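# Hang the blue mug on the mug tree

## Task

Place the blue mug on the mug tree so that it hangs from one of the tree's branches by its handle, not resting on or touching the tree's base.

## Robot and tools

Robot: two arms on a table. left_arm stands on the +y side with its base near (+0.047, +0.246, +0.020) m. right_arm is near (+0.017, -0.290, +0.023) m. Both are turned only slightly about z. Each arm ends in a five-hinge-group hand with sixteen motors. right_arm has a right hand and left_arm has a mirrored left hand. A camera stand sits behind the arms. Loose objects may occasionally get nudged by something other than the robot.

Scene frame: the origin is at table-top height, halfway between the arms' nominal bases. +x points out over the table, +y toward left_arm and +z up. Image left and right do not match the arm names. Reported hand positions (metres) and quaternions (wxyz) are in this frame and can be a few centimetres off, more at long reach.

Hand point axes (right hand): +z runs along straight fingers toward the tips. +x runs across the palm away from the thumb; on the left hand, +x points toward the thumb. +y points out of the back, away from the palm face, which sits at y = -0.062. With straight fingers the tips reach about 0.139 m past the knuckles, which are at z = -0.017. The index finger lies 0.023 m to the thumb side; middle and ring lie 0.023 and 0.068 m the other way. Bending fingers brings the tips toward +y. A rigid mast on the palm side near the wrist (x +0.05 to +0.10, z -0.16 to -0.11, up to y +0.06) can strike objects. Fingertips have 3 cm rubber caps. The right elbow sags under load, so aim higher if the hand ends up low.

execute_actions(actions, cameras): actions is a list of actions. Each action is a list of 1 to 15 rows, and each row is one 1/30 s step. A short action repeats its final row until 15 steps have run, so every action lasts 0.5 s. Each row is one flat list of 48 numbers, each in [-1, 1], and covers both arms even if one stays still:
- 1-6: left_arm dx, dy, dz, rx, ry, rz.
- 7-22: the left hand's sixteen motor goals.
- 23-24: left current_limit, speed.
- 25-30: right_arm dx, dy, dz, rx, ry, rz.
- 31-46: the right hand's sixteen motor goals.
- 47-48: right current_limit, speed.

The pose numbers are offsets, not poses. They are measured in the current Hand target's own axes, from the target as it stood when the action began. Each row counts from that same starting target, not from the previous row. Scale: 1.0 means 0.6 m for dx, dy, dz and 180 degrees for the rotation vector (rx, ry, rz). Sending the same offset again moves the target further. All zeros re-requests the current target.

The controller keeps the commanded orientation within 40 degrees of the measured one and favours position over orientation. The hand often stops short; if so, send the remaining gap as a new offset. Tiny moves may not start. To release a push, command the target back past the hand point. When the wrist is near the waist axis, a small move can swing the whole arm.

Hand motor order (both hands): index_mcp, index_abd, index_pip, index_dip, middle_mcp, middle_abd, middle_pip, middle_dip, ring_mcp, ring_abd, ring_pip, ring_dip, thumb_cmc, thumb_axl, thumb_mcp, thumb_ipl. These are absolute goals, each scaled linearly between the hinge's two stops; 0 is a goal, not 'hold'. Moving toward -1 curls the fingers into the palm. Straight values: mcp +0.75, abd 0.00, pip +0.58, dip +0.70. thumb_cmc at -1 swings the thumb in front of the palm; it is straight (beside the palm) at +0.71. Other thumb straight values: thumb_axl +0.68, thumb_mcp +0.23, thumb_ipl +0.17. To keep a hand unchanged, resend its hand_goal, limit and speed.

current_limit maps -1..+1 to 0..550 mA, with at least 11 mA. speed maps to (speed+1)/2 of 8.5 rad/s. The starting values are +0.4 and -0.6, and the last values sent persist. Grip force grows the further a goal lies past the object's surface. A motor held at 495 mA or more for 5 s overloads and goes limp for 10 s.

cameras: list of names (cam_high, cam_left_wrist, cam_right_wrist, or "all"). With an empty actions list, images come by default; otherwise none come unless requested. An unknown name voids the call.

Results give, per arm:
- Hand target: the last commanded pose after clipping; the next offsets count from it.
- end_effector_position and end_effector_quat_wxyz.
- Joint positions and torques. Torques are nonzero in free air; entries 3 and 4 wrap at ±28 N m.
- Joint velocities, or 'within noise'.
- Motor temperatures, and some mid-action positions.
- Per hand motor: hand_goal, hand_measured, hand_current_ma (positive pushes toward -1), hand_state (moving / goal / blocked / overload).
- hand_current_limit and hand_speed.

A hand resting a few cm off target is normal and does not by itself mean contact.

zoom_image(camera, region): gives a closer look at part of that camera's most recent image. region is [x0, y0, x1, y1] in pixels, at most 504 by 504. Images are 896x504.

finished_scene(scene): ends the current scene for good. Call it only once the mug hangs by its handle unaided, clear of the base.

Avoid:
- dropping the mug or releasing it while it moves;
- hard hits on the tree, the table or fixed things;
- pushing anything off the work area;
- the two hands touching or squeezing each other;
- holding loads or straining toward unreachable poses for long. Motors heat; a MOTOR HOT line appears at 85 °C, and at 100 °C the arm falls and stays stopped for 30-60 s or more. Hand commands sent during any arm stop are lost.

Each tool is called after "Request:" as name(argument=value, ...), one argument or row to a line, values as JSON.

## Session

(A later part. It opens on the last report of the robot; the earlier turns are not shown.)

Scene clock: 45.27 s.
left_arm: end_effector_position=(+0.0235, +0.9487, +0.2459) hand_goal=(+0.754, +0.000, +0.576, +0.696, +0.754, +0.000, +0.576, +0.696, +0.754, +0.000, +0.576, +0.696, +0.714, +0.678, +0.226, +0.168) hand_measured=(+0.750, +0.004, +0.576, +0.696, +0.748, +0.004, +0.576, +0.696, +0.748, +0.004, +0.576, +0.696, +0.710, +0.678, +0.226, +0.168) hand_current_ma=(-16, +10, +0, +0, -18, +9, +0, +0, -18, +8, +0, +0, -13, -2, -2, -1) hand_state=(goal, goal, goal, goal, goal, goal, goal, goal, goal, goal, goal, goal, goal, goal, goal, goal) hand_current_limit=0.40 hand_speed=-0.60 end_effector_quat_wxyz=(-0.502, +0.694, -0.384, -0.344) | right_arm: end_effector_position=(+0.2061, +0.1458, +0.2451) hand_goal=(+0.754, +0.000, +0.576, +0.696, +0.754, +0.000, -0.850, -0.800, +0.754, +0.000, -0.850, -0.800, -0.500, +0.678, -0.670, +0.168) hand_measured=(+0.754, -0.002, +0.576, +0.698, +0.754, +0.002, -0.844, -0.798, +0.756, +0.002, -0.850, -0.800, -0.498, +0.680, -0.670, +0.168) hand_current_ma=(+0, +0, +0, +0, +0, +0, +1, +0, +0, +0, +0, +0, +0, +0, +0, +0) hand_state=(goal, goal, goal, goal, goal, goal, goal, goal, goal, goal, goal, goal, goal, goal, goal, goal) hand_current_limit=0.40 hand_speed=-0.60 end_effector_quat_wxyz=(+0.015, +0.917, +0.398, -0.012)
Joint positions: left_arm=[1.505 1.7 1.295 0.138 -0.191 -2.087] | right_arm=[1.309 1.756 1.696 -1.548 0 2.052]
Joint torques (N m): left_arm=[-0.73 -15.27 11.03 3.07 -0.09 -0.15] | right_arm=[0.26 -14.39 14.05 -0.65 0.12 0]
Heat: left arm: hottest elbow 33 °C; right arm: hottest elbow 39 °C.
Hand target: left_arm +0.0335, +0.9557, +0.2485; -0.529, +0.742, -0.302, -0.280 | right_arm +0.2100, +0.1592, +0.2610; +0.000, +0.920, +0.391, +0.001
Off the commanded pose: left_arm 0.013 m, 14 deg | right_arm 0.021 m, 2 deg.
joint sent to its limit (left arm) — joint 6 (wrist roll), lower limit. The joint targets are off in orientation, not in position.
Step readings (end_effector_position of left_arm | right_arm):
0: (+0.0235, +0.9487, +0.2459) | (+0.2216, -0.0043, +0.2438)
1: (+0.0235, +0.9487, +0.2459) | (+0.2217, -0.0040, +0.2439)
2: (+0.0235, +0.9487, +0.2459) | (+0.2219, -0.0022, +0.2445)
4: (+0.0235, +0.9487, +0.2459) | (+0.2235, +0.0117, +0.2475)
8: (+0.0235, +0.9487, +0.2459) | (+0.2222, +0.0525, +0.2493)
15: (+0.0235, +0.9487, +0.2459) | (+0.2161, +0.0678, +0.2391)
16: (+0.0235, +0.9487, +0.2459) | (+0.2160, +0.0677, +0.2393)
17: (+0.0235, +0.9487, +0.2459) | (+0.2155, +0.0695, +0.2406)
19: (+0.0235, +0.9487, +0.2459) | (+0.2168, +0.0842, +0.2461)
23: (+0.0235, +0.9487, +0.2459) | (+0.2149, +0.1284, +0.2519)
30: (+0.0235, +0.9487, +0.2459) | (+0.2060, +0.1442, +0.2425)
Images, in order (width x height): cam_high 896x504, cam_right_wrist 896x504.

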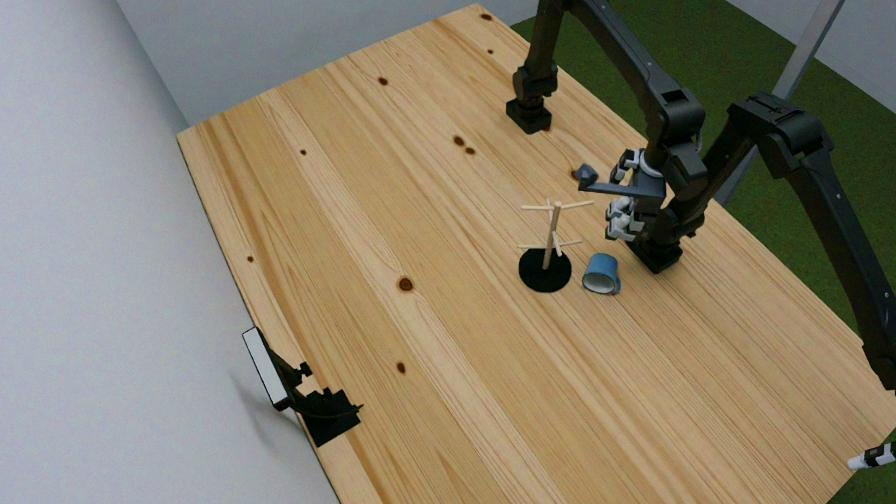

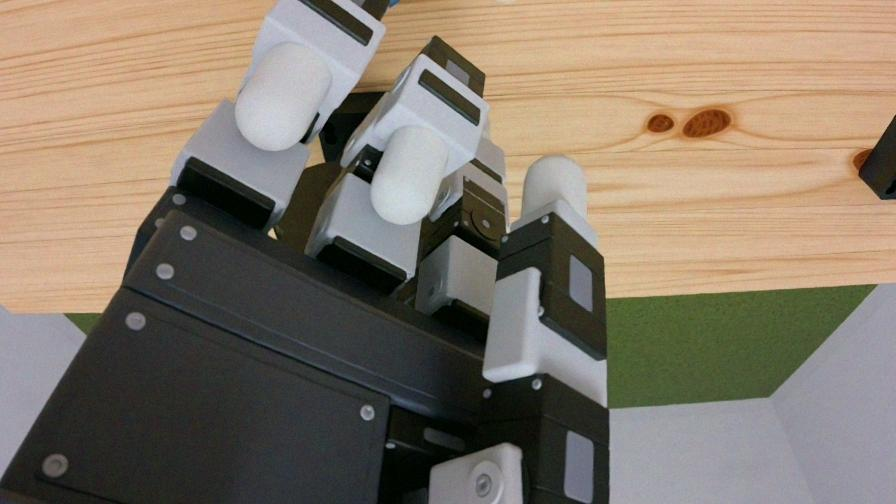

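Request:
execute_actions(
  actions=[
    [[0,0,0,0,0,0, 0.754,0,0.576,0.696,0.754,0,0.576,0.696,0.754,0,0.576,0.696,0.714,0.678,0.226,0.168,0.4,-0.6, 0,0,0.177,0,0,0, 0.754,0,0.576,0.696,0.754,0,-0.85,-0.8,0.754,0,-0.85,-0.8,-0.5,0.678,-0.67,0.168,0.4,-0.6]],
  ],
  cameras=["cam_high", "cam_right_wrist"],
)

Request:
zoom_image(
  camera="cam_high",
  region=[540, 180, 700, 310],
)

Scene clock: 46.20 s.
left_arm: end_effector_position=(+0.0235, +0.9487, +0.2459) hand_goal=(+0.754, +0.000, +0.576, +0.696, +0.754, +0.000, +0.576, +0.696, +0.754, +0.000, +0.576, +0.696, +0.714, +0.678, +0.226, +0.168) hand_measured=(+0.750, +0.004, +0.576, +0.696, +0.748, +0.004, +0.576, +0.696, +0.748, +0.004, +0.576, +0.696, +0.710, +0.678, +0.226, +0.168) hand_current_ma=(-16, +10, +0, +0, -18, +9, +0, +0, -18, +8, +0, +0, -13, -2, -2, -1) hand_state=(goal, goal, goal, goal, goal, goal, goal, goal, goal, goal, goal, goal, goal, goal, goal, goal) hand_current_limit=0.40 hand_speed=-0.60 end_effector_quat_wxyz=(-0.502, +0.694, -0.384, -0.344) | right_arm: end_effector_position=(+0.2095, +0.1585, +0.1538) hand_goal=(+0.754, +0.000, +0.576, +0.696, +0.754, +0.000, -0.850, -0.800, +0.754, +0.000, -0.850, -0.800, -0.500, +0.678, -0.670, +0.168) hand_measured=(+0.754, -0.002, +0.576, +0.698, +0.754, +0.002, -0.846, -0.798, +0.756, +0.002, -0.850, -0.800, -0.498, +0.680, -0.670, +0.168) hand_current_ma=(+0, +0, +0, +0, +0, +0, +1, +0, +0, +0, +0, +0, +0, +0, +0, +0) hand_state=(goal, goal, goal, goal, goal, goal, goal, goal, goal, goal, goal, goal, goal, goal, goal, goal) hand_current_limit=0.40 hand_speed=-0.60 end_effector_quat_wxyz=(+0.005, +0.918, +0.397, -0.004)
Joint positions: left_arm=[1.505 1.7 1.295 0.138 -0.191 -2.087] | right_arm=[1.309 1.814 1.538 -1.307 0 2.054]
Joint torques (N m): left_arm=[-0.73 -15.21 11.02 3.08 -0.08 -0.16] | right_arm=[0.32 -16.21 8.99 0.34 0.14 0]
Heat: left arm: hottest elbow 33 °C; right arm: hottest elbow 39 °C.
Hand target: left_arm +0.0335, +0.9557, +0.2485; -0.529, +0.742, -0.302, -0.280 | right_arm +0.2102, +0.1595, +0.1548; +0.000, +0.920, +0.391, +0.001
Off the commanded pose: left_arm 0.013 m, 14 deg | right_arm 0.001 m, 1 deg.
joint sent to its limit (left arm) — joint 6 (wrist roll), lower limit. The joint targets are off in orientation, not in position.
Step readings (end_effector_position of left_arm | right_arm):
0: (+0.0235, +0.9487, +0.2459) | (+0.2061, +0.1458, +0.2451)
1: (+0.0235, +0.9487, +0.2459) | (+0.2062, +0.1460, +0.2450)
2: (+0.0235, +0.9487, +0.2459) | (+0.2067, +0.1482, +0.2431)
4: (+0.0235, +0.9487, +0.2459) | (+0.2089, +0.1562, +0.2313)
8: (+0.0235, +0.9487, +0.2459) | (+0.2089, +0.1563, +0.1918)
15: (+0.0235, +0.9487, +0.2459) | (+0.2090, +0.1568, +0.1540)
Images, in order (width x height): cam_high 896x504, cam_right_wrist 896x504.

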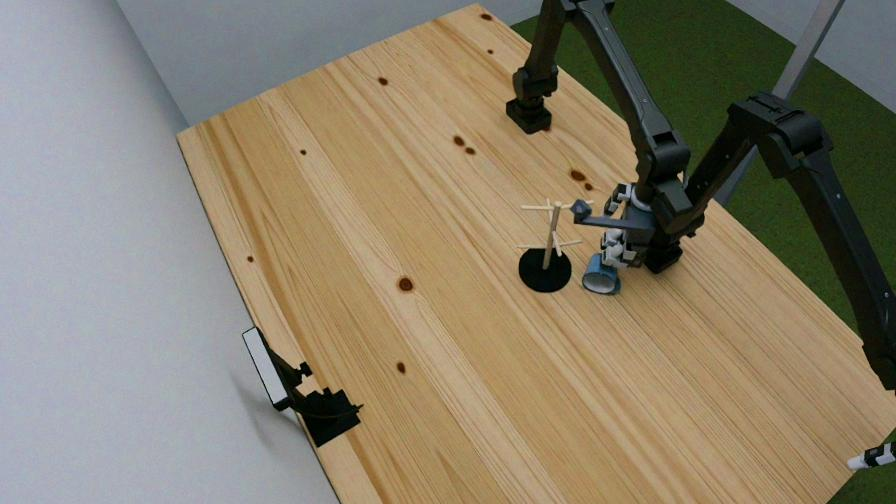

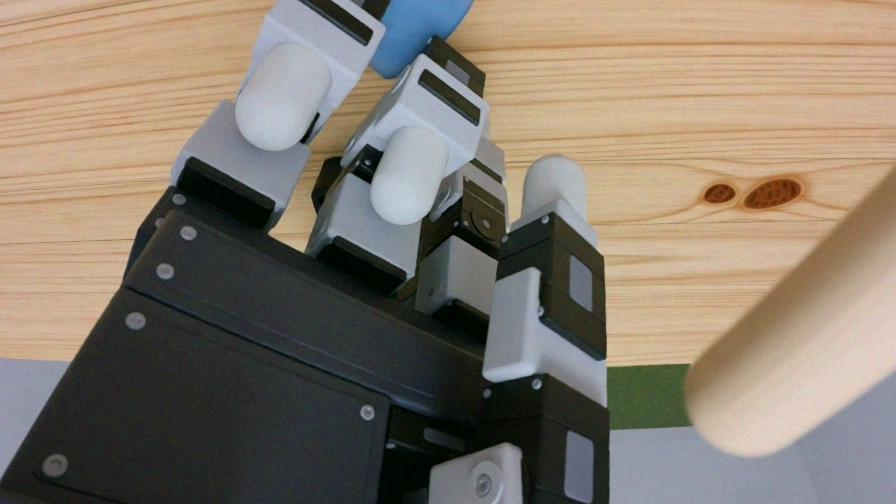

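Scaled by 3.150.

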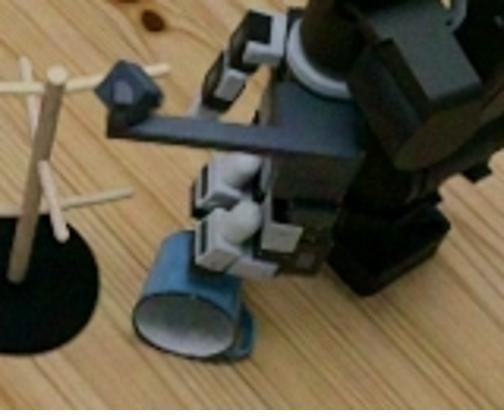

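Request:
execute_actions(
  actions=[
    [[0,0,0,0,0,0, 0.754,0,0.576,0.696,0.754,0,0.576,0.696,0.754,0,0.576,0.696,0.714,0.678,0.226,0.168,0.4,-0.6, 0.0,0,-0.017,0,0,0, 0.754,0,0.576,0.696,0.754,0,-0.85,-0.8,0.754,0,-0.85,-0.8,-0.5,0.678,-0.67,0.168,0.4,-0.6],[0,0,0,0,0,0, 0.754,0,0.576,0.696,0.754,0,0.576,0.696,0.754,0,0.576,0.696,0.714,0.678,0.226,0.168,0.4,-0.6, 0.0,0,-0.017,0,0,0, 0.754,0,0.576,0.696,0.754,0,-0.85,-0.8,0.754,0,-0.85,-0.8,-0.5,0.678,-0.67,0.168,0.4,-0.6],[0,0,0,0,0,0, 0.754,0,0.576,0.696,0.754,0,0.576,0.696,0.754,0,0.576,0.696,0.714,0.678,0.226,0.168,0.4,-0.6, 0.02,0,-0.017,0,0,0, 0.754,0,0.576,0.696,0.754,0,-0.85,-0.8,0.754,0,-0.85,-0.8,-0.5,0.678,-0.67,0.168,0.4,-0.6],[0,0,0,0,0,0, 0.754,0,0.576,0.696,0.754,0,0.576,0.696,0.754,0,0.576,0.696,0.714,0.678,0.226,0.168,0.4,-0.6, 0.04,0,-0.017,0,0,0, 0.754,0,0.576,0.696,0.754,0,-0.85,-0.8,0.754,0,-0.85,-0.8,-0.5,0.678,-0.67,0.168,0.4,-0.6],[0,0,0,0,0,0, 0.754,0,0.576,0.696,0.754,0,0.576,0.696,0.754,0,0.576,0.696,0.714,0.678,0.226,0.168,0.4,-0.6, 0.083,0,-0.017,0,0,0, 0.754,0,0.576,0.696,0.754,0,-0.85,-0.8,0.754,0,-0.85,-0.8,-0.5,0.678,-0.67,0.168,0.4,-0.6]],
  ],
  cameras=["cam_right_wrist"],
)

Request:
execute_actions(
  actions=[],
  cameras=["cam_high"],
)

Request:
zoom_image(
  camera="cam_high",
  region=[540, 180, 700, 310],
)

Scene clock: 47.77 s.
left_arm: end_effector_position=(+0.0235, +0.9487, +0.2459) hand_goal=(+0.754, +0.000, +0.576, +0.696, +0.754, +0.000, +0.576, +0.696, +0.754, +0.000, +0.576, +0.696, +0.714, +0.678, +0.226, +0.168) hand_measured=(+0.750, +0.004, +0.576, +0.696, +0.748, +0.004, +0.576, +0.696, +0.748, +0.004, +0.576, +0.696, +0.710, +0.678, +0.226, +0.168) hand_current_ma=(-16, +10, +0, +0, -18, +9, +0, +0, -18, +8, +0, +0, -13, -2, -2, -1) hand_state=(goal, goal, goal, goal, goal, goal, goal, goal, goal, goal, goal, goal, goal, goal, goal, goal) hand_current_limit=0.40 hand_speed=-0.60 end_effector_quat_wxyz=(-0.502, +0.694, -0.384, -0.344) | right_arm: end_effector_position=(+0.2357, +0.1785, +0.1537) hand_goal=(+0.754, +0.000, +0.576, +0.696, +0.754, +0.000, -0.850, -0.800, +0.754, +0.000, -0.850, -0.800, -0.500, +0.678, -0.670, +0.168) hand_measured=(+0.754, -0.002, +0.576, +0.698, +0.754, +0.002, -0.846, -0.798, +0.756, +0.002, -0.850, -0.800, -0.498, +0.680, -0.670, +0.168) hand_current_ma=(+0, +0, +0, +0, +0, +0, +1, +0, +0, +0, +0, +0, +0, +0, +0, +0) hand_state=(goal, goal, goal, goal, goal, goal, goal, goal, goal, goal, goal, goal, goal, goal, goal, goal) hand_current_limit=0.40 hand_speed=-0.60 end_effector_quat_wxyz=(+0.012, +0.921, +0.388, -0.009)
Joint positions: left_arm=[1.505 1.7 1.295 0.138 -0.191 -2.087] | right_arm=[1.273 1.898 1.658 -1.361 0.002 2.037]
Joint torques (N m): left_arm=[-0.62 -15.27 11.03 3.08 -0.1 -0.15] | right_arm=[-0.09 -15.62 13.74 -0.61 0.09 -0.23]
Heat: left arm: hottest elbow 33 °C; right arm: hottest elbow 39 °C.
Hand target: left_arm +0.0335, +0.9557, +0.2485; -0.529, +0.742, -0.302, -0.280 | right_arm +0.2448, +0.1953, +0.1652; +0.000, +0.920, +0.391, +0.001
Off the commanded pose: left_arm 0.013 m, 14 deg | right_arm 0.022 m, 2 deg.
joint sent to its limit (left arm) — joint 6 (wrist roll), lower limit. The joint targets are off in orientation, not in position.
Step readings (end_effector_position of left_arm | right_arm):
0: (+0.0235, +0.9487, +0.2459) | (+0.2095, +0.1585, +0.1538)
1: (+0.0235, +0.9487, +0.2459) | (+0.2095, +0.1585, +0.1538)
2: (+0.0235, +0.9487, +0.2459) | (+0.2095, +0.1585, +0.1538)
4: (+0.0235, +0.9487, +0.2459) | (+0.2095, +0.1584, +0.1539)
8: (+0.0235, +0.9487, +0.2459) | (+0.2127, +0.1613, +0.1559)
15: (+0.0235, +0.9487, +0.2459) | (+0.2327, +0.1795, +0.1536)
Images, in order (width x height): cam_right_wrist 896x504.

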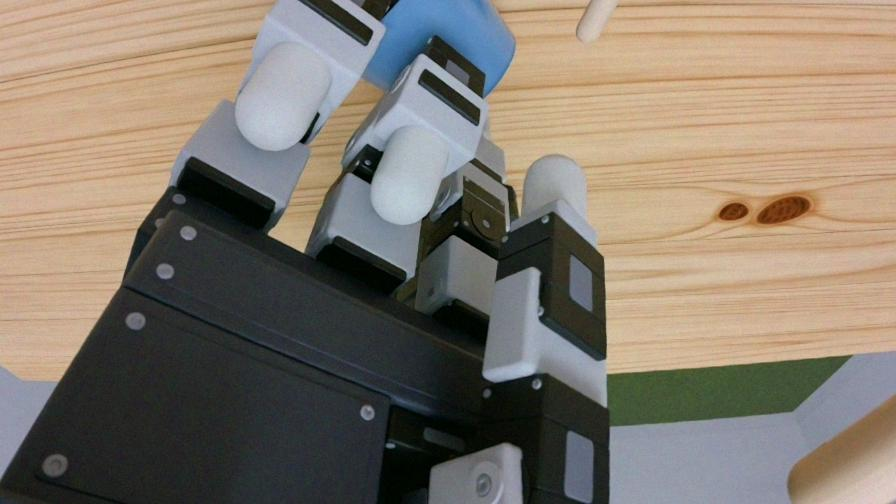

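Scene clock: 47.77 s.
left_arm: end_effector_position=(+0.0235, +0.9487, +0.2459) hand_goal=(+0.754, +0.000, +0.576, +0.696, +0.754, +0.000, +0.576, +0.696, +0.754, +0.000, +0.576, +0.696, +0.714, +0.678, +0.226, +0.168) hand_measured=(+0.750, +0.004, +0.576, +0.696, +0.748, +0.004, +0.576, +0.696, +0.748, +0.004, +0.576, +0.696, +0.710, +0.678, +0.226, +0.168) hand_current_ma=(-16, +10, +0, +0, -18, +9, +0, +0, -18, +8, +0, +0, -13, -2, -2, -1) hand_state=(goal, goal, goal, goal, goal, goal, goal, goal, goal, goal, goal, goal, goal, goal, goal, goal) hand_current_limit=0.40 hand_speed=-0.60 end_effector_quat_wxyz=(-0.502, +0.694, -0.384, -0.344) | right_arm: end_effector_position=(+0.2357, +0.1785, +0.1537) hand_goal=(+0.754, +0.000, +0.576, +0.696, +0.754, +0.000, -0.850, -0.800, +0.754, +0.000, -0.850, -0.800, -0.500, +0.678, -0.670, +0.168) hand_measured=(+0.754, -0.002, +0.576, +0.698, +0.754, +0.002, -0.846, -0.798, +0.756, +0.002, -0.850, -0.800, -0.498, +0.680, -0.670, +0.168) hand_current_ma=(+0, +0, +0, +0, +0, +0, +1, +0, +0, +0, +0, +0, +0, +0, +0, +0) hand_state=(goal, goal, goal, goal, goal, goal, goal, goal, goal, goal, goal, goal, goal, goal, goal, goal) hand_current_limit=0.40 hand_speed=-0.60 end_effector_quat_wxyz=(+0.012, +0.921, +0.388, -0.009)
Joint positions: left_arm=[1.505 1.7 1.295 0.138 -0.191 -2.087] | right_arm=[1.273 1.898 1.658 -1.361 0.002 2.037]
Joint velocities: within noise
Joint torques (N m): left_arm=[-0.62 -15.27 11.03 3.08 -0.1 -0.15] | right_arm=[-0.09 -15.62 13.74 -0.61 0.09 -0.23]
Motor temperatures (°C): left_arm=[24 32 33 23 22 24] | right_arm=[31 35 39 27 25 23]
Heat: left arm: hottest elbow 33 °C; right arm: hottest elbow 39 °C.
Hand target: left_arm +0.0335, +0.9557, +0.2485; -0.529, +0.742, -0.302, -0.280 | right_arm +0.2448, +0.1953, +0.1652; +0.000, +0.920, +0.391, +0.001
Off the commanded pose: left_arm 0.013 m, 14 deg | right_arm 0.022 m, 2 deg.
Images, in order (width x height): cam_high 896x504.

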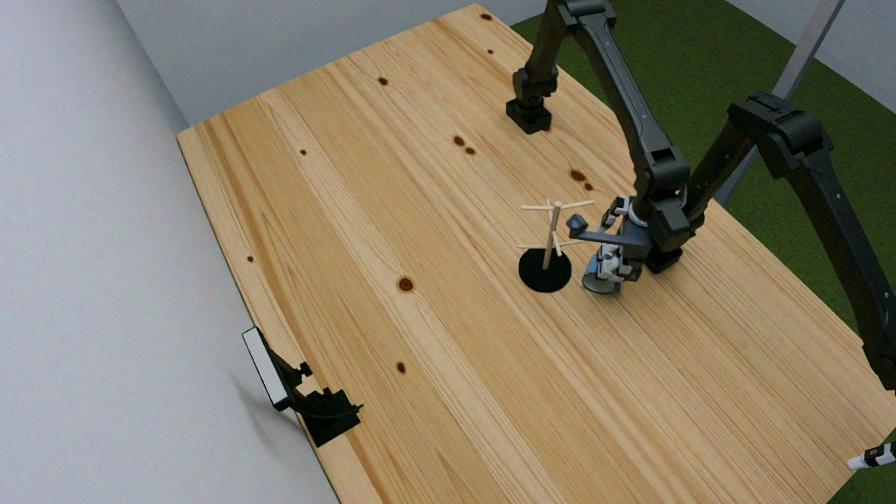

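Scaled by 3.150.

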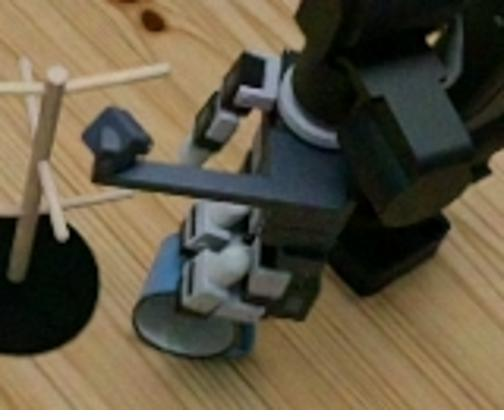

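Request:
execute_actions(
  actions=[
    [[0,0,0,0,0,0, 0.754,0,0.576,0.696,0.754,0,0.576,0.696,0.754,0,0.576,0.696,0.714,0.678,0.226,0.168,0.4,-0.6, 0.02,0,0,0,0,0, 0.754,0,0.576,0.696,0.754,0,-0.85,-0.8,0.754,0,-0.85,-0.8,-0.5,0.678,-0.67,0.168,0.4,-0.6],[0,0,0,0,0,0, 0.754,0,0.576,0.696,0.754,0,0.576,0.696,0.754,0,0.576,0.696,0.714,0.678,0.226,0.168,0.4,-0.6, 0.03,0,0,0,0,0, 0.754,0,0.576,0.696,0.754,0,-0.85,-0.8,0.754,0,-0.85,-0.8,-0.5,0.678,-0.67,0.168,0.4,-0.6],[0,0,0,0,0,0, 0.754,0,0.576,0.696,0.754,0,0.576,0.696,0.754,0,0.576,0.696,0.714,0.678,0.226,0.168,0.4,-0.6, 0.06,0,-0.01,0,0,0, 0.754,0,0.576,0.696,0.754,0,-0.85,-0.8,0.754,0,-0.85,-0.8,-0.5,0.678,-0.67,0.168,0.4,-0.6]],
  ],
  cameras=["cam_high","cam_right_wrist"],
)

Request:
zoom_image(
  camera="cam_high",
  region=[540, 180, 700, 310],
)

Scene clock: 48.93 s.
left_arm: end_effector_position=(+0.0235, +0.9487, +0.2459) hand_goal=(+0.754, +0.000, +0.576, +0.696, +0.754, +0.000, +0.576, +0.696, +0.754, +0.000, +0.576, +0.696, +0.714, +0.678, +0.226, +0.168) hand_measured=(+0.750, +0.004, +0.576, +0.696, +0.748, +0.004, +0.576, +0.696, +0.748, +0.004, +0.576, +0.696, +0.710, +0.678, +0.226, +0.168) hand_current_ma=(-16, +10, +0, +0, -18, +9, +0, +0, -18, +8, +0, +0, -13, -2, -2, -1) hand_state=(goal, goal, goal, goal, goal, goal, goal, goal, goal, goal, goal, goal, goal, goal, goal, goal) hand_current_limit=0.40 hand_speed=-0.60 end_effector_quat_wxyz=(-0.502, +0.694, -0.384, -0.344) | right_arm: end_effector_position=(+0.2565, +0.2061, +0.1603) hand_goal=(+0.754, +0.000, +0.576, +0.696, +0.754, +0.000, -0.850, -0.800, +0.754, +0.000, -0.850, -0.800, -0.500, +0.678, -0.670, +0.168) hand_measured=(+0.756, +0.004, +0.576, +0.698, +0.754, +0.002, -0.846, -0.798, +0.756, +0.002, -0.850, -0.800, -0.498, +0.680, -0.670, +0.168) hand_current_ma=(+0, +0, +0, +0, +0, +0, +1, +0, +0, +0, +0, +0, +0, +0, +0, +0) hand_state=(goal, goal, goal, goal, goal, goal, goal, goal, goal, goal, goal, goal, goal, goal, goal, goal) hand_current_limit=0.40 hand_speed=-0.60 end_effector_quat_wxyz=(+0.013, +0.920, +0.391, -0.010)
Joint positions: left_arm=[1.505 1.7 1.295 0.138 -0.191 -2.087] | right_arm=[1.255 1.984 1.806 -1.427 0.001 2.013]
Joint torques (N m): left_arm=[-0.62 -15.33 11.03 3.08 -0.08 -0.15] | right_arm=[-0.38 -16.44 14.31 -0.61 0.1 -0.27]
Heat: left arm: hottest elbow 33 °C; right arm: hottest elbow 40 °C.
Hand target: left_arm +0.0335, +0.9557, +0.2485; -0.529, +0.742, -0.302, -0.280 | right_arm +0.2697, +0.2212, +0.1711; +0.000, +0.920, +0.391, +0.001
Off the commanded pose: left_arm 0.013 m, 14 deg | right_arm 0.023 m, 2 deg.
joint sent to its limit (left arm) — joint 6 (wrist roll), lower limit. The joint targets are off in orientation, not in position.
Step readings (end_effector_position of left_arm | right_arm):
0: (+0.0235, +0.9487, +0.2459) | (+0.2357, +0.1785, +0.1537)
1: (+0.0235, +0.9487, +0.2459) | (+0.2357, +0.1785, +0.1537)
2: (+0.0235, +0.9487, +0.2459) | (+0.2358, +0.1788, +0.1540)
4: (+0.0235, +0.9487, +0.2459) | (+0.2377, +0.1819, +0.1556)
8: (+0.0235, +0.9487, +0.2459) | (+0.2463, +0.1992, +0.1597)
15: (+0.0235, +0.9487, +0.2459) | (+0.2561, +0.2058, +0.1601)
Images, in order (width x height): cam_high 896x504, cam_right_wrist 896x504.

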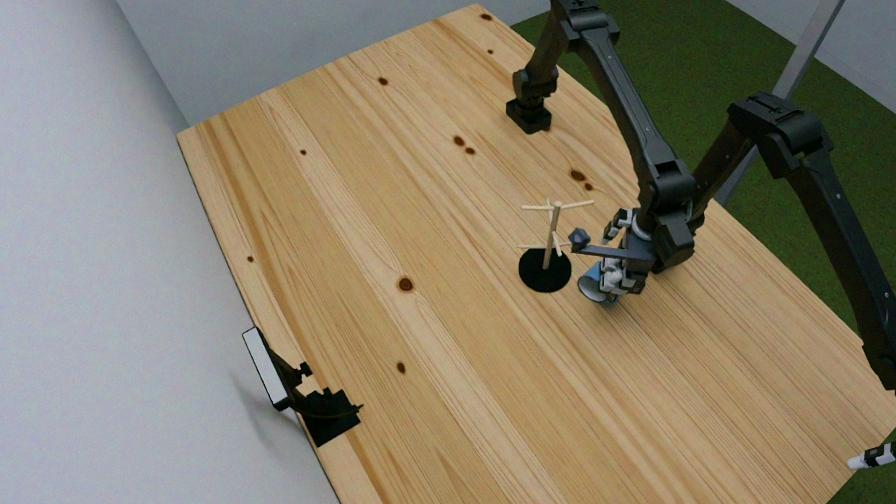

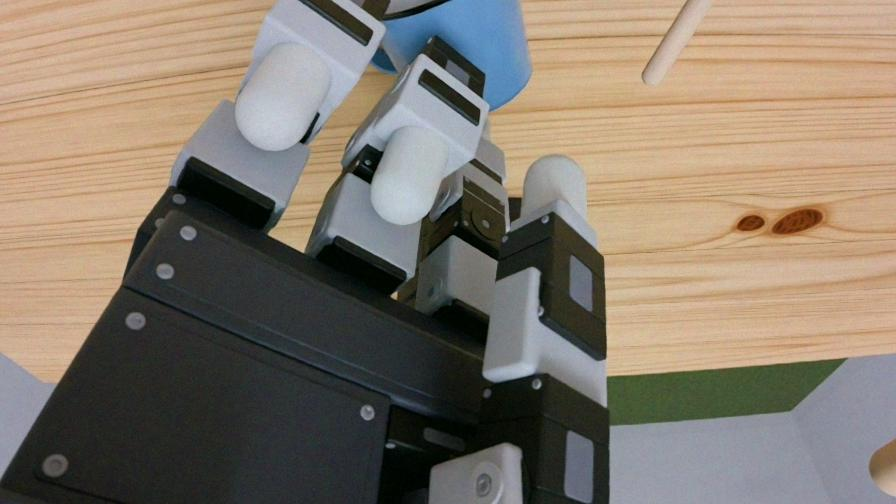

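Scaled by 3.150.

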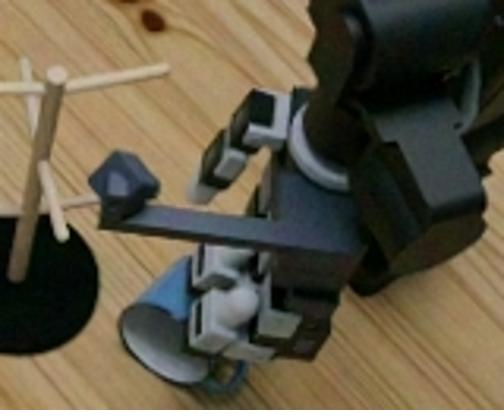

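Request:
execute_actions(
  actions=[
    [[0,0,0,0,0,0, 0.754,0,0.576,0.696,0.754,0,0.576,0.696,0.754,0,0.576,0.696,0.714,0.678,0.226,0.168,0.4,-0.6, 0.03,0,0,0,0,0, 0.754,0,0.576,0.696,0.754,0,-0.85,-0.8,0.754,0,-0.85,-0.8,-0.5,0.678,-0.67,0.168,0.4,-0.6],[0,0,0,0,0,0, 0.754,0,0.576,0.696,0.754,0,0.576,0.696,0.754,0,0.576,0.696,0.714,0.678,0.226,0.168,0.4,-0.6, 0.05,0,0,0,0,0, 0.754,0,0.576,0.696,0.754,0,-0.85,-0.8,0.754,0,-0.85,-0.8,-0.5,0.678,-0.67,0.168,0.4,-0.6],[0,0,0,0,0,0, 0.754,0,0.576,0.696,0.754,0,0.576,0.696,0.754,0,0.576,0.696,0.714,0.678,0.226,0.168,0.4,-0.6, 0.07,0,0,0,0,0, 0.754,0,0.576,0.696,0.754,0,-0.85,-0.8,0.754,0,-0.85,-0.8,-0.5,0.678,-0.67,0.168,0.4,-0.6]],
  ],
  cameras=["cam_high","cam_right_wrist"],
)

Request:
zoom_image(
  camera="cam_high",
  region=[540, 180, 700, 310],
)

Scene clock: 50.00 s.
left_arm: end_effector_position=(+0.0235, +0.9487, +0.2459) hand_goal=(+0.754, +0.000, +0.576, +0.696, +0.754, +0.000, +0.576, +0.696, +0.754, +0.000, +0.576, +0.696, +0.714, +0.678, +0.226, +0.168) hand_measured=(+0.750, +0.004, +0.576, +0.696, +0.748, +0.004, +0.576, +0.696, +0.748, +0.004, +0.576, +0.696, +0.710, +0.678, +0.226, +0.168) hand_current_ma=(-16, +10, +0, +0, -18, +9, +0, +0, -18, +8, +0, +0, -13, -2, -2, -1) hand_state=(goal, goal, goal, goal, goal, goal, goal, goal, goal, goal, goal, goal, goal, goal, goal, goal) hand_current_limit=0.40 hand_speed=-0.60 end_effector_quat_wxyz=(-0.502, +0.694, -0.384, -0.344) | right_arm: end_effector_position=(+0.2850, +0.2392, +0.1637) hand_goal=(+0.754, +0.000, +0.576, +0.696, +0.754, +0.000, -0.850, -0.800, +0.754, +0.000, -0.850, -0.800, -0.500, +0.678, -0.670, +0.168) hand_measured=(+0.764, +0.006, +0.580, +0.698, +0.754, +0.002, -0.846, -0.798, +0.756, +0.002, -0.850, -0.800, -0.498, +0.680, -0.670, +0.168) hand_current_ma=(+3, +1, +1, +0, +0, +0, +1, +0, +0, +0, +0, +0, +0, +0, +0, +0) hand_state=(goal, goal, goal, goal, goal, goal, goal, goal, goal, goal, goal, goal, goal, goal, goal, goal) hand_current_limit=0.40 hand_speed=-0.60 end_effector_quat_wxyz=(+0.009, +0.921, +0.390, -0.009)
Joint positions: left_arm=[1.505 1.7 1.295 0.138 -0.191 -2.087] | right_arm=[1.228 2.097 2 -1.499 -0.002 1.987]
Joint torques (N m): left_arm=[-0.67 -15.21 11.02 3.04 -0.09 -0.15] | right_arm=[-0.56 -17.55 14.23 -0.58 0.23 -0.22]
Heat: left arm: hottest elbow 33 °C; right arm: hottest elbow 40 °C.
Hand target: left_arm +0.0335, +0.9557, +0.2485; -0.529, +0.742, -0.302, -0.280 | right_arm +0.2988, +0.2515, +0.1715; +0.000, +0.920, +0.391, +0.001
Off the commanded pose: left_arm 0.013 m, 14 deg | right_arm 0.020 m, 2 deg.
joint sent to its limit (left arm) — joint 6 (wrist roll), lower limit. The joint targets are off in orientation, not in position.
Step readings (end_effector_position of left_arm | right_arm):
0: (+0.0235, +0.9487, +0.2459) | (+0.2565, +0.2061, +0.1603)
1: (+0.0235, +0.9487, +0.2459) | (+0.2566, +0.2062, +0.1605)
2: (+0.0235, +0.9487, +0.2459) | (+0.2570, +0.2067, +0.1608)
4: (+0.0235, +0.9487, +0.2459) | (+0.2597, +0.2122, +0.1627)
8: (+0.0235, +0.9487, +0.2459) | (+0.2732, +0.2325, +0.1641)
15: (+0.0235, +0.9487, +0.2459) | (+0.2845, +0.2384, +0.1636)
Images, in order (width x height): cam_high 896x504, cam_right_wrist 896x504.

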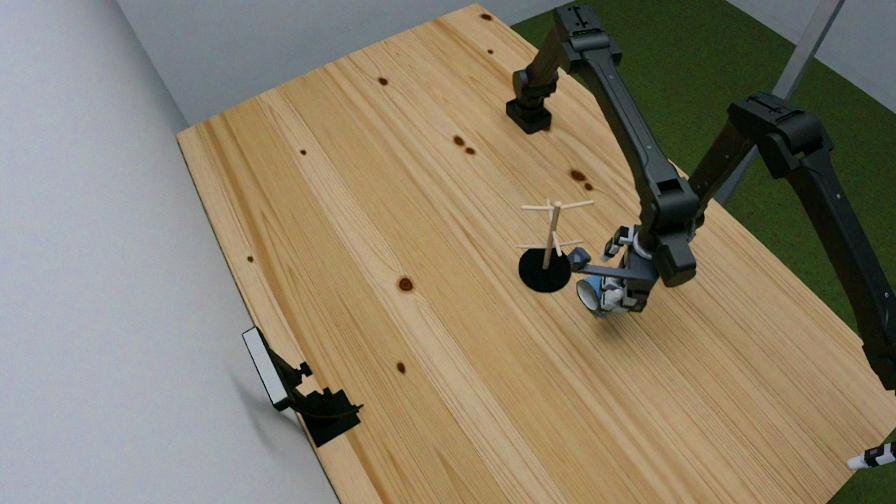

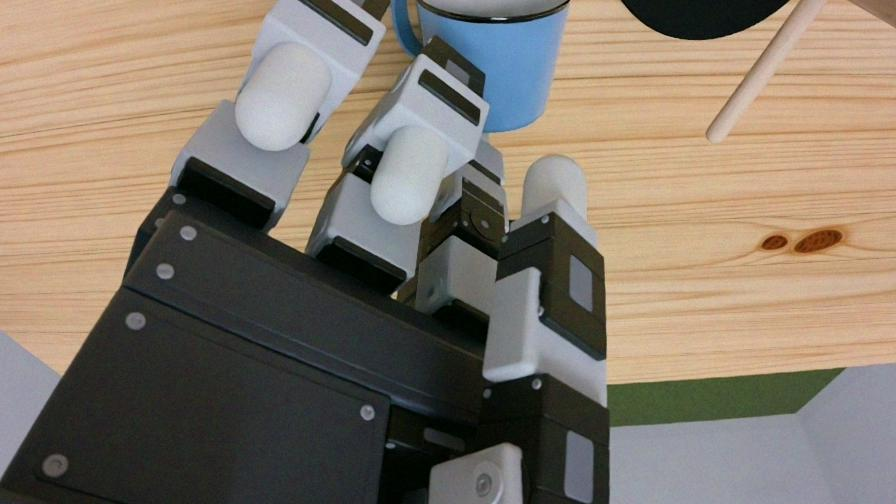

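Scaled by 3.150.

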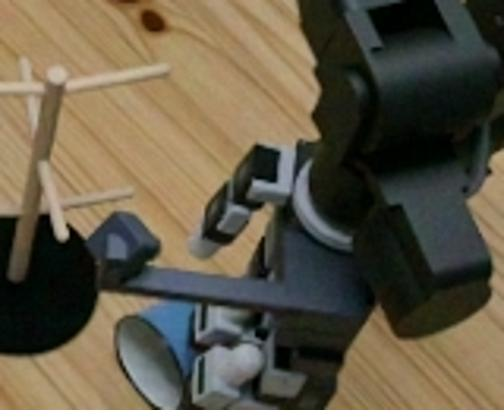

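Request:
execute_actions(
  actions=[
    [[0,0,0,0,0,0, 0.754,0,0.576,0.696,0.754,0,0.576,0.696,0.754,0,0.576,0.696,0.714,0.678,0.226,0.168,0.4,-0.6, 0.025,0,0,0,0,0, 0.754,0,0.576,0.696,0.754,0,-0.85,-0.8,0.754,0,-0.85,-0.8,-0.5,0.678,-0.67,0.168,0.4,-0.6],[0,0,0,0,0,0, 0.754,0,0.576,0.696,0.754,0,0.576,0.696,0.754,0,0.576,0.696,0.714,0.678,0.226,0.168,0.4,-0.6, 0.05,0,0,0,0,0, 0.754,0,0.576,0.696,0.754,0,-0.85,-0.8,0.754,0,-0.85,-0.8,-0.5,0.678,-0.67,0.168,0.4,-0.6]],
    [[0,0,0,0,0,0, 0.754,0,0.576,0.696,0.754,0,0.576,0.696,0.754,0,0.576,0.696,0.714,0.678,0.226,0.168,0.4,-0.6, -0.04,0,-0.1,0,0,0, 0.754,0,0.576,0.696,0.754,0,-0.85,-0.8,0.754,0,-0.85,-0.8,-0.5,0.678,-0.67,0.168,0.4,-0.6]],
    [[0,0,0,0,0,0, 0.754,0,0.576,0.696,0.754,0,0.576,0.696,0.754,0,0.576,0.696,0.714,0.678,0.226,0.168,0.4,-0.6, -0.1,0,-0.1,0,0,0, 0.754,0,0.576,0.696,0.754,0,-0.85,-0.8,0.754,0,-0.85,-0.8,-0.5,0.678,-0.67,0.168,0.4,-0.6]],
  ],
  cameras=["cam_high","cam_right_wrist"],
)

Request:
zoom_image(
  camera="cam_high",
  region=[540, 230, 700, 340],
)

Scene clock: 52.37 s.
left_arm: end_effector_position=(+0.0235, +0.9487, +0.2459) hand_goal=(+0.754, +0.000, +0.576, +0.696, +0.754, +0.000, +0.576, +0.696, +0.754, +0.000, +0.576, +0.696, +0.714, +0.678, +0.226, +0.168) hand_measured=(+0.750, +0.004, +0.576, +0.696, +0.748, +0.004, +0.576, +0.696, +0.748, +0.004, +0.576, +0.696, +0.710, +0.678, +0.226, +0.168) hand_current_ma=(-16, +10, +0, +0, -18, +9, +0, +0, -18, +8, +0, +0, -13, -2, -2, -1) hand_state=(goal, goal, goal, goal, goal, goal, goal, goal, goal, goal, goal, goal, goal, goal, goal, goal) hand_current_limit=0.40 hand_speed=-0.60 end_effector_quat_wxyz=(-0.502, +0.694, -0.384, -0.344) | right_arm: end_effector_position=(+0.2666, +0.2133, +0.2993) hand_goal=(+0.754, +0.000, +0.576, +0.696, +0.754, +0.000, -0.850, -0.800, +0.754, +0.000, -0.850, -0.800, -0.500, +0.678, -0.670, +0.168) hand_measured=(+0.754, +0.002, +0.578, +0.698, +0.754, +0.002, -0.846, -0.798, +0.756, +0.002, -0.850, -0.800, -0.498, +0.678, -0.670, +0.168) hand_current_ma=(+0, +0, +0, +0, +0, +0, +1, +0, +0, +0, +0, +0, +0, +0, +0, +0) hand_state=(goal, goal, goal, goal, goal, goal, goal, goal, goal, goal, goal, goal, goal, goal, goal, goal) hand_current_limit=0.40 hand_speed=-0.60 end_effector_quat_wxyz=(-0.021, +0.918, +0.395, +0.023)
Joint positions: left_arm=[1.505 1.7 1.295 0.138 -0.191 -2.087] | right_arm=[1.245 1.94 2.118 -1.686 0.005 1.994]
Joint torques (N m): left_arm=[-0.67 -15.15 11.03 3.04 -0.1 -0.14] | right_arm=[0.97 -16.67 8.5 -0.44 0.16 -0.01]
Heat: left arm: hottest elbow 33 °C; right arm: hottest elbow 40 °C.
Hand target: left_arm +0.0335, +0.9557, +0.2485; -0.529, +0.742, -0.302, -0.280 | right_arm +0.2612, +0.2122, +0.2912; +0.000, +0.920, +0.391, +0.001
Off the commanded pose: left_arm 0.013 m, 14 deg | right_arm 0.010 m, 4 deg.
joint sent to its limit (left arm) — joint 6 (wrist roll), lower limit. The joint targets are off in orientation, not in position.
joint sent to its limit (right arm) — joint 4 (wrist pitch), lower limit. The joint targets still meet the commanded pose.
Step readings (end_effector_position of left_arm | right_arm):
0: (+0.0235, +0.9487, +0.2459) | (+0.2850, +0.2393, +0.1635)
1: (+0.0235, +0.9487, +0.2459) | (+0.2850, +0.2393, +0.1636)
2: (+0.0235, +0.9487, +0.2459) | (+0.2852, +0.2398, +0.1640)
4: (+0.0235, +0.9487, +0.2459) | (+0.2881, +0.2448, +0.1652)
8: (+0.0235, +0.9487, +0.2459) | (+0.2973, +0.2599, +0.1645)
15: (+0.0235, +0.9487, +0.2459) | (+0.3048, +0.2629, +0.1616)
16: (+0.0235, +0.9487, +0.2459) | (+0.3047, +0.2628, +0.1622)
17: (+0.0235, +0.9487, +0.2459) | (+0.3042, +0.2616, +0.1635)
19: (+0.0235, +0.9487, +0.2459) | (+0.3020, +0.2558, +0.1683)
23: (+0.0235, +0.9487, +0.2459) | (+0.2980, +0.2454, +0.1822)
30: (+0.0235, +0.9487, +0.2459) | (+0.2981, +0.2449, +0.2103)
31: (+0.0235, +0.9487, +0.2459) | (+0.2981, +0.2450, +0.2127)
32: (+0.0235, +0.9487, +0.2459) | (+0.2979, +0.2444, +0.2169)
34: (+0.0235, +0.9487, +0.2459) | (+0.2943, +0.2408, +0.2255)
38: (+0.0235, +0.9487, +0.2459) | (+0.2844, +0.2253, +0.2575)
45: (+0.0235, +0.9487, +0.2459) | (+0.2692, +0.2146, +0.3120)
Images, in order (width x height): cam_high 896x504, cam_right_wrist 896x504.

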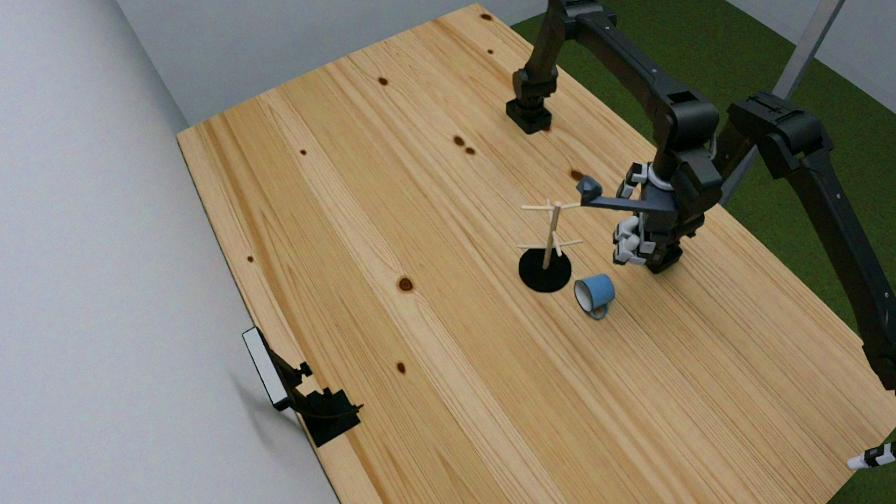

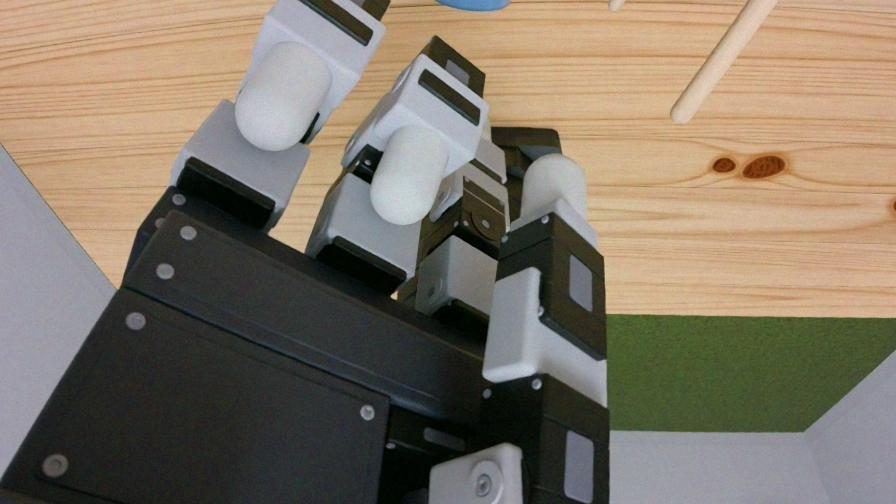

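Scaled by 3.150.

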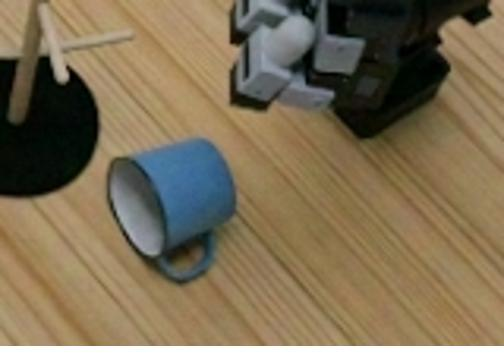

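Request:
execute_actions(
  actions=[
    [[0,0,0,0,0,0, 0.754,0,0.576,0.696,0.754,0,0.576,0.696,0.754,0,0.576,0.696,0.714,0.678,0.226,0.168,0.4,-0.6, 0.066,-0.119,-0.015,0,0,0, 0.754,0,0.576,0.696,0.754,0,-0.85,-0.8,0.754,0,-0.85,-0.8,-0.5,0.678,-0.67,0.168,0.4,-0.6]],
    [[0,0,0,0,0,0, 0.754,0,0.576,0.696,0.754,0,0.576,0.696,0.754,0,0.576,0.696,0.714,0.678,0.226,0.168,0.4,-0.6, 0,0,0,0,0,-0.168, 0.754,0,0.576,0.696,0.754,0,-0.85,-0.8,0.754,0,-0.85,-0.8,-0.5,0.678,-0.67,0.168,0.4,-0.6]],
    [[0,0,0,0,0,0, 0.754,0,0.576,0.696,0.754,0,0.576,0.696,0.754,0,0.576,0.696,0.714,0.678,0.226,0.168,0.4,-0.6, 0,0,0,0,0,-0.168, 0.754,0,0.576,0.696,0.754,0,-0.85,-0.8,0.754,0,-0.85,-0.8,-0.5,0.678,-0.67,0.168,0.4,-0.6]],
    [[0,0,0,0,0,0, 0.754,0,0.576,0.696,0.754,0,0.576,0.696,0.754,0,0.576,0.696,0.714,0.678,0.226,0.168,0.4,-0.6, 0,0,0,0,0,-0.168, 0.754,0,0.576,0.696,0.754,0,0.576,0.696,0.754,0,-0.85,-0.8,-0.5,0.678,-0.67,0.168,0.4,-0.6]],
    [[0,0,0,0,0,0, 0.754,0,0.576,0.696,0.754,0,0.576,0.696,0.754,0,0.576,0.696,0.714,0.678,0.226,0.168,0.4,-0.6, 0,0,0,0,0,-0.168, 0.754,0,0.576,0.696,0.754,0,0.576,0.696,0.754,0,-0.85,-0.8,-0.5,0.678,-0.67,0.168,0.4,-0.6]],
  ],
  cameras=["cam_high","cam_right_wrist"],
)

Scene clock: 57.00 s.
left_arm: end_effector_position=(+0.0235, +0.9487, +0.2459) hand_goal=(+0.754, +0.000, +0.576, +0.696, +0.754, +0.000, +0.576, +0.696, +0.754, +0.000, +0.576, +0.696, +0.714, +0.678, +0.226, +0.168) hand_measured=(+0.750, +0.004, +0.576, +0.696, +0.748, +0.004, +0.576, +0.696, +0.748, +0.004, +0.576, +0.696, +0.710, +0.678, +0.226, +0.168) hand_current_ma=(-16, +10, +0, +0, -18, +9, +0, +0, -18, +8, +0, +0, -13, -2, -2, -1) hand_state=(goal, goal, goal, goal, goal, goal, goal, goal, goal, goal, goal, goal, goal, goal, goal, goal) hand_current_limit=0.40 hand_speed=-0.60 end_effector_quat_wxyz=(-0.502, +0.694, -0.384, -0.344) | right_arm: end_effector_position=(+0.2303, +0.2817, +0.2823) hand_goal=(+0.754, +0.000, +0.576, +0.696, +0.754, +0.000, +0.576, +0.696, +0.754, +0.000, -0.850, -0.800, -0.500, +0.678, -0.670, +0.168) hand_measured=(+0.752, +0.002, +0.578, +0.698, +0.754, +0.002, +0.574, +0.694, +0.754, +0.002, -0.850, -0.800, -0.498, +0.678, -0.670, +0.168) hand_current_ma=(+0, +0, +0, +0, +0, +0, +0, +0, +0, +0, +0, +0, +0, +0, +0, +0) hand_state=(goal, goal, goal, goal, goal, goal, goal, goal, goal, goal, goal, goal, goal, goal, goal, goal) hand_current_limit=0.40 hand_speed=-0.60 end_effector_quat_wxyz=(-0.033, +0.910, +0.411, +0.040)
Joint positions: left_arm=[1.505 1.7 1.295 0.138 -0.191 -2.087] | right_arm=[1.337 2.088 2.311 -1.693 0.021 2.05]
Joint torques (N m): left_arm=[-0.67 -15.33 11 3.04 -0.09 -0.14] | right_arm=[0.5 -19.55 13.55 0.24 0.1 -0.11]
Heat: left arm: hottest elbow 33 °C; right arm: hottest elbow 41 °C.
Hand target: left_arm +0.0335, +0.9557, +0.2485; -0.529, +0.742, -0.302, -0.280 | right_arm +0.2324, +0.2906, +0.3022; -0.056, +0.909, +0.410, +0.057 (last step not sent: back at the drive's target)
Off the commanded pose: left_arm 0.013 m, 14 deg | right_arm 0.022 m, 30 deg.
joint sent to its limit (left arm) — joint 6 (wrist roll), lower limit. The joint targets are off in orientation, not in position.
Step readings (end_effector_position of left_arm | right_arm):
0: (+0.0235, +0.9487, +0.2459) | (+0.2666, +0.2133, +0.2993)
1: (+0.0235, +0.9487, +0.2459) | (+0.2665, +0.2134, +0.2992)
2: (+0.0235, +0.9487, +0.2459) | (+0.2647, +0.2149, +0.2984)
4: (+0.0235, +0.9487, +0.2459) | (+0.2634, +0.2238, +0.2992)
8: (+0.0235, +0.9487, +0.2459) | (+0.2514, +0.2561, +0.2941)
15: (+0.0235, +0.9487, +0.2459) | (+0.2288, +0.2788, +0.2771)
16: (+0.0235, +0.9487, +0.2459) | (+0.2288, +0.2792, +0.2767) HELD (not all sent) right_arm
17: (+0.0235, +0.9487, +0.2459) | (+0.2289, +0.2795, +0.2768) HELD (not all sent) right_arm
19: (+0.0235, +0.9487, +0.2459) | (+0.2290, +0.2802, +0.2782) HELD (not all sent) right_arm
23: (+0.0235, +0.9487, +0.2459) | (+0.2303, +0.2815, +0.2818) HELD (not all sent) right_arm
30: (+0.0235, +0.9487, +0.2459) | (+0.2303, +0.2817, +0.2823) HELD (not all sent) right_arm
31: (+0.0235, +0.9487, +0.2459) | (+0.2303, +0.2817, +0.2823) HELD (not all sent) right_arm
32: (+0.0235, +0.9487, +0.2459) | (+0.2303, +0.2817, +0.2823) HELD (not all sent) right_arm
34: (+0.0235, +0.9487, +0.2459) | (+0.2303, +0.2817, +0.2823) HELD (not all sent) right_arm
38: (+0.0235, +0.9487, +0.2459) | (+0.2303, +0.2817, +0.2823) HELD (not all sent) right_arm
45: (+0.0235, +0.9487, +0.2459) | (+0.2303, +0.2817, +0.2823) HELD (not all sent) right_arm
46: (+0.0235, +0.9487, +0.2459) | (+0.2303, +0.2817, +0.2823) HELD (not all sent) right_arm
47: (+0.0235, +0.9487, +0.2459) | (+0.2303, +0.2817, +0.2823) HELD (not all sent) right_arm
49: (+0.0235, +0.9487, +0.2459) | (+0.2303, +0.2817, +0.2823) HELD (not all sent) right_arm
53: (+0.0235, +0.9487, +0.2459) | (+0.2303, +0.2817, +0.2823) HELD (not all sent) right_arm
60: (+0.0235, +0.9487, +0.2459) | (+0.2303, +0.2817, +0.2823) HELD (not all sent) right_arm
61: (+0.0235, +0.9487, +0.2459) | (+0.2303, +0.2817, +0.2823) HELD (not all sent) right_arm
62: (+0.0235, +0.9487, +0.2459) | (+0.2303, +0.2817, +0.2823) HELD (not all sent) right_arm
64: (+0.0235, +0.9487, +0.2459) | (+0.2303, +0.2817, +0.2823) HELD (not all sent) right_arm
68: (+0.0235, +0.9487, +0.2459) | (+0.2303, +0.2817, +0.2823) HELD (not all sent) right_arm
75: (+0.0235, +0.9487, +0.2459) | (+0.2303, +0.2817, +0.2823) HELD (not all sent) right_arm
HELD (not all sent) right_arm: steps 16 to 75.
pose unreachable (right arm): on one or more control steps of this call, first in action 1 (counted from 0), this arm could not follow its commanded pose, so it was not sent that pose on those steps. It may still have moved: this result reports where it is.
cause: moving toward the commanded pose would bring a part of the arm too close to another arm (a part of this arm just beyond joint 4 (wrist pitch) and a part of the left arm just beyond its joint 3 (elbow), 20 mm apart when this arm was first held).
Images, in order (width x height): cam_high 896x504, cam_right_wrist 896x504.

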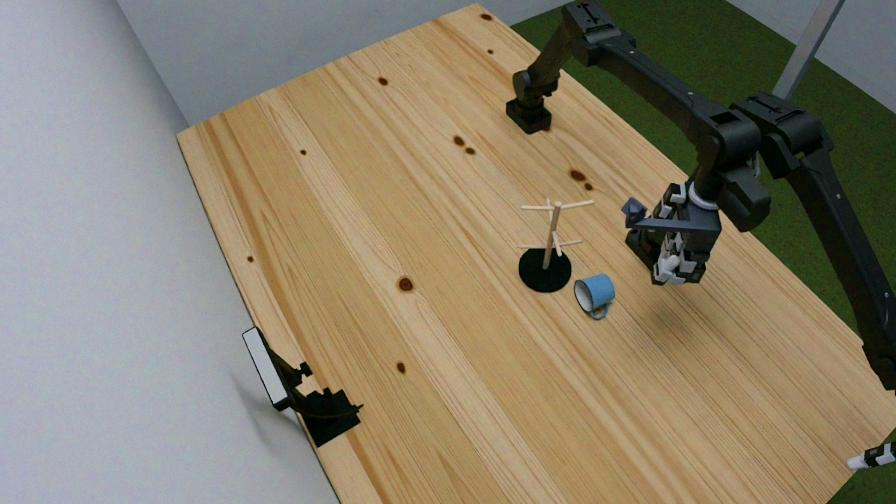

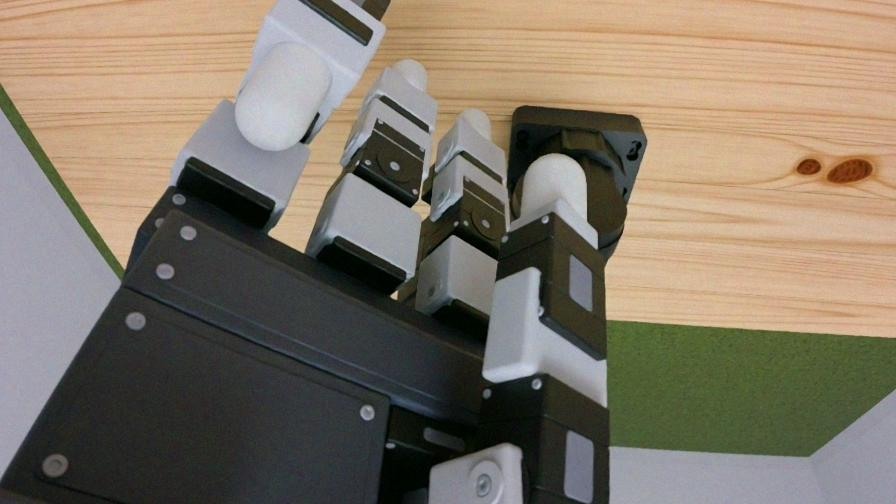

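Request:
execute_actions(
  actions=[
    [[-0.157,0.161,-0.031,-0.045,-0.038,-0.017, 0.754,0,0.576,0.696,0.754,0,0.576,0.696,0.754,0,0.576,0.696,0.714,0.678,0.226,0.168,0.4,-0.6, 0.0565,0.1307,0,0,0,0, 0.754,0,0.576,0.696,0.754,0,0.576,0.696,0.754,0,-0.85,-0.8,-0.5,0.678,-0.67,0.168,0.4,-0.6]],
    [[-0.157,0.161,-0.031,-0.045,-0.038,-0.017, 0.754,0,0.576,0.696,0.754,0,0.576,0.696,0.754,0,0.576,0.696,0.714,0.678,0.226,0.168,0.4,-0.6, 0,0,0,0,0,0, 0.754,0,0.576,0.696,0.754,0,0.576,0.696,0.754,0,-0.85,-0.8,-0.5,0.678,-0.67,0.168,0.4,-0.6]],
  ],
  cameras=["cam_high"],
)

Scene clock: 58.80 s.
left_arm: end_effector_position=(-0.2321, +0.8695, +0.2781) hand_goal=(+0.754, +0.000, +0.576, +0.696, +0.754, +0.000, +0.576, +0.696, +0.754, +0.000, +0.576, +0.696, +0.714, +0.678, +0.226, +0.168) hand_measured=(+0.750, +0.004, +0.576, +0.696, +0.750, +0.004, +0.576, +0.696, +0.750, +0.004, +0.576, +0.696, +0.710, +0.678, +0.226, +0.168) hand_current_ma=(-15, +10, +0, +0, -16, +9, +0, +0, -17, +8, +0, +0, -13, -2, -2, -1) hand_state=(goal, goal, goal, goal, goal, goal, goal, goal, goal, goal, goal, goal, goal, goal, goal, goal) hand_current_limit=0.40 hand_speed=-0.60 end_effector_quat_wxyz=(-0.433, +0.748, -0.237, -0.444) | right_arm: end_effector_position=(+0.3137, +0.2532, +0.2887) hand_goal=(+0.754, +0.000, +0.576, +0.696, +0.754, +0.000, +0.576, +0.696, +0.754, +0.000, -0.850, -0.800, -0.500, +0.678, -0.670, +0.168) hand_measured=(+0.752, +0.002, +0.578, +0.698, +0.754, +0.002, +0.574, +0.694, +0.754, +0.002, -0.850, -0.800, -0.498, +0.678, -0.670, +0.168) hand_current_ma=(+0, +0, +0, +0, +0, +0, +0, +0, +0, +0, +0, +0, +0, +0, +0, +0) hand_state=(goal, goal, goal, goal, goal, goal, goal, goal, goal, goal, goal, goal, goal, goal, goal, goal) hand_current_limit=0.40 hand_speed=-0.60 end_effector_quat_wxyz=(-0.041, +0.914, +0.401, +0.043)
Joint positions: left_arm=[1.885 1.62 1.264 0.118 -0.207 -2.087] | right_arm=[1.198 2.077 2.311 -1.686 0.002 1.932]
Joint torques (N m): left_arm=[-0.79 -14.97 10.56 2.17 -0.13 -0.15] | right_arm=[0.79 -18.73 13.55 0.03 0.03 -0.24]
Heat: left arm: hottest shoulder 33 °C; right arm: hottest elbow 41 °C.
Hand target: left_arm -0.2234, +0.8742, +0.2784; -0.465, +0.786, -0.155, -0.377 | right_arm +0.3137, +0.2639, +0.3032; -0.056, +0.909, +0.409, +0.058
Off the commanded pose: left_arm 0.010 m, 13 deg | right_arm 0.018 m, 3 deg.
joint sent to its limit (left arm) — joint 6 (wrist roll), lower limit. The joint targets are off in orientation, not in position.
Step readings (end_effector_position of left_arm | right_arm):
0: (+0.0235, +0.9487, +0.2459) | (+0.2303, +0.2817, +0.2823)
1: (+0.0234, +0.9487, +0.2459) | (+0.2303, +0.2818, +0.2823)
2: (+0.0199, +0.9484, +0.2459) | (+0.2322, +0.2814, +0.2825)
4: (+0.0106, +0.9472, +0.2466) | (+0.2390, +0.2806, +0.2829)
8: (-0.0448, +0.9370, +0.2525) | (+0.2734, +0.2698, +0.2865)
15: (-0.1131, +0.9228, +0.2607) | (+0.3209, +0.2481, +0.2891)
16: (-0.1133, +0.9228, +0.2607) | (+0.3217, +0.2479, +0.2891)
17: (-0.1164, +0.9220, +0.2610) | (+0.3216, +0.2481, +0.2890)
19: (-0.1223, +0.9191, +0.2618) | (+0.3186, +0.2500, +0.2887)
23: (-0.1705, +0.8983, +0.2708) | (+0.3151, +0.2522, +0.2887)
30: (-0.2355, +0.8689, +0.2812) | (+0.3136, +0.2532, +0.2887)
Images, in order (width x height): cam_high 896x504.

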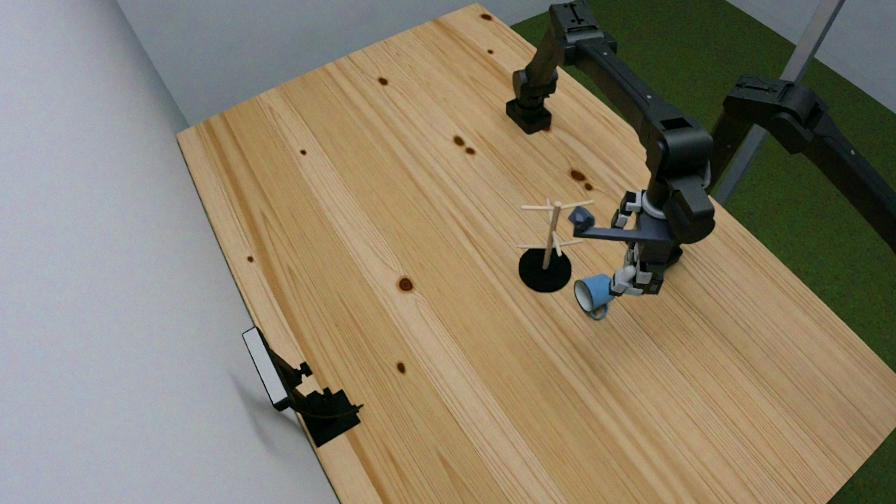

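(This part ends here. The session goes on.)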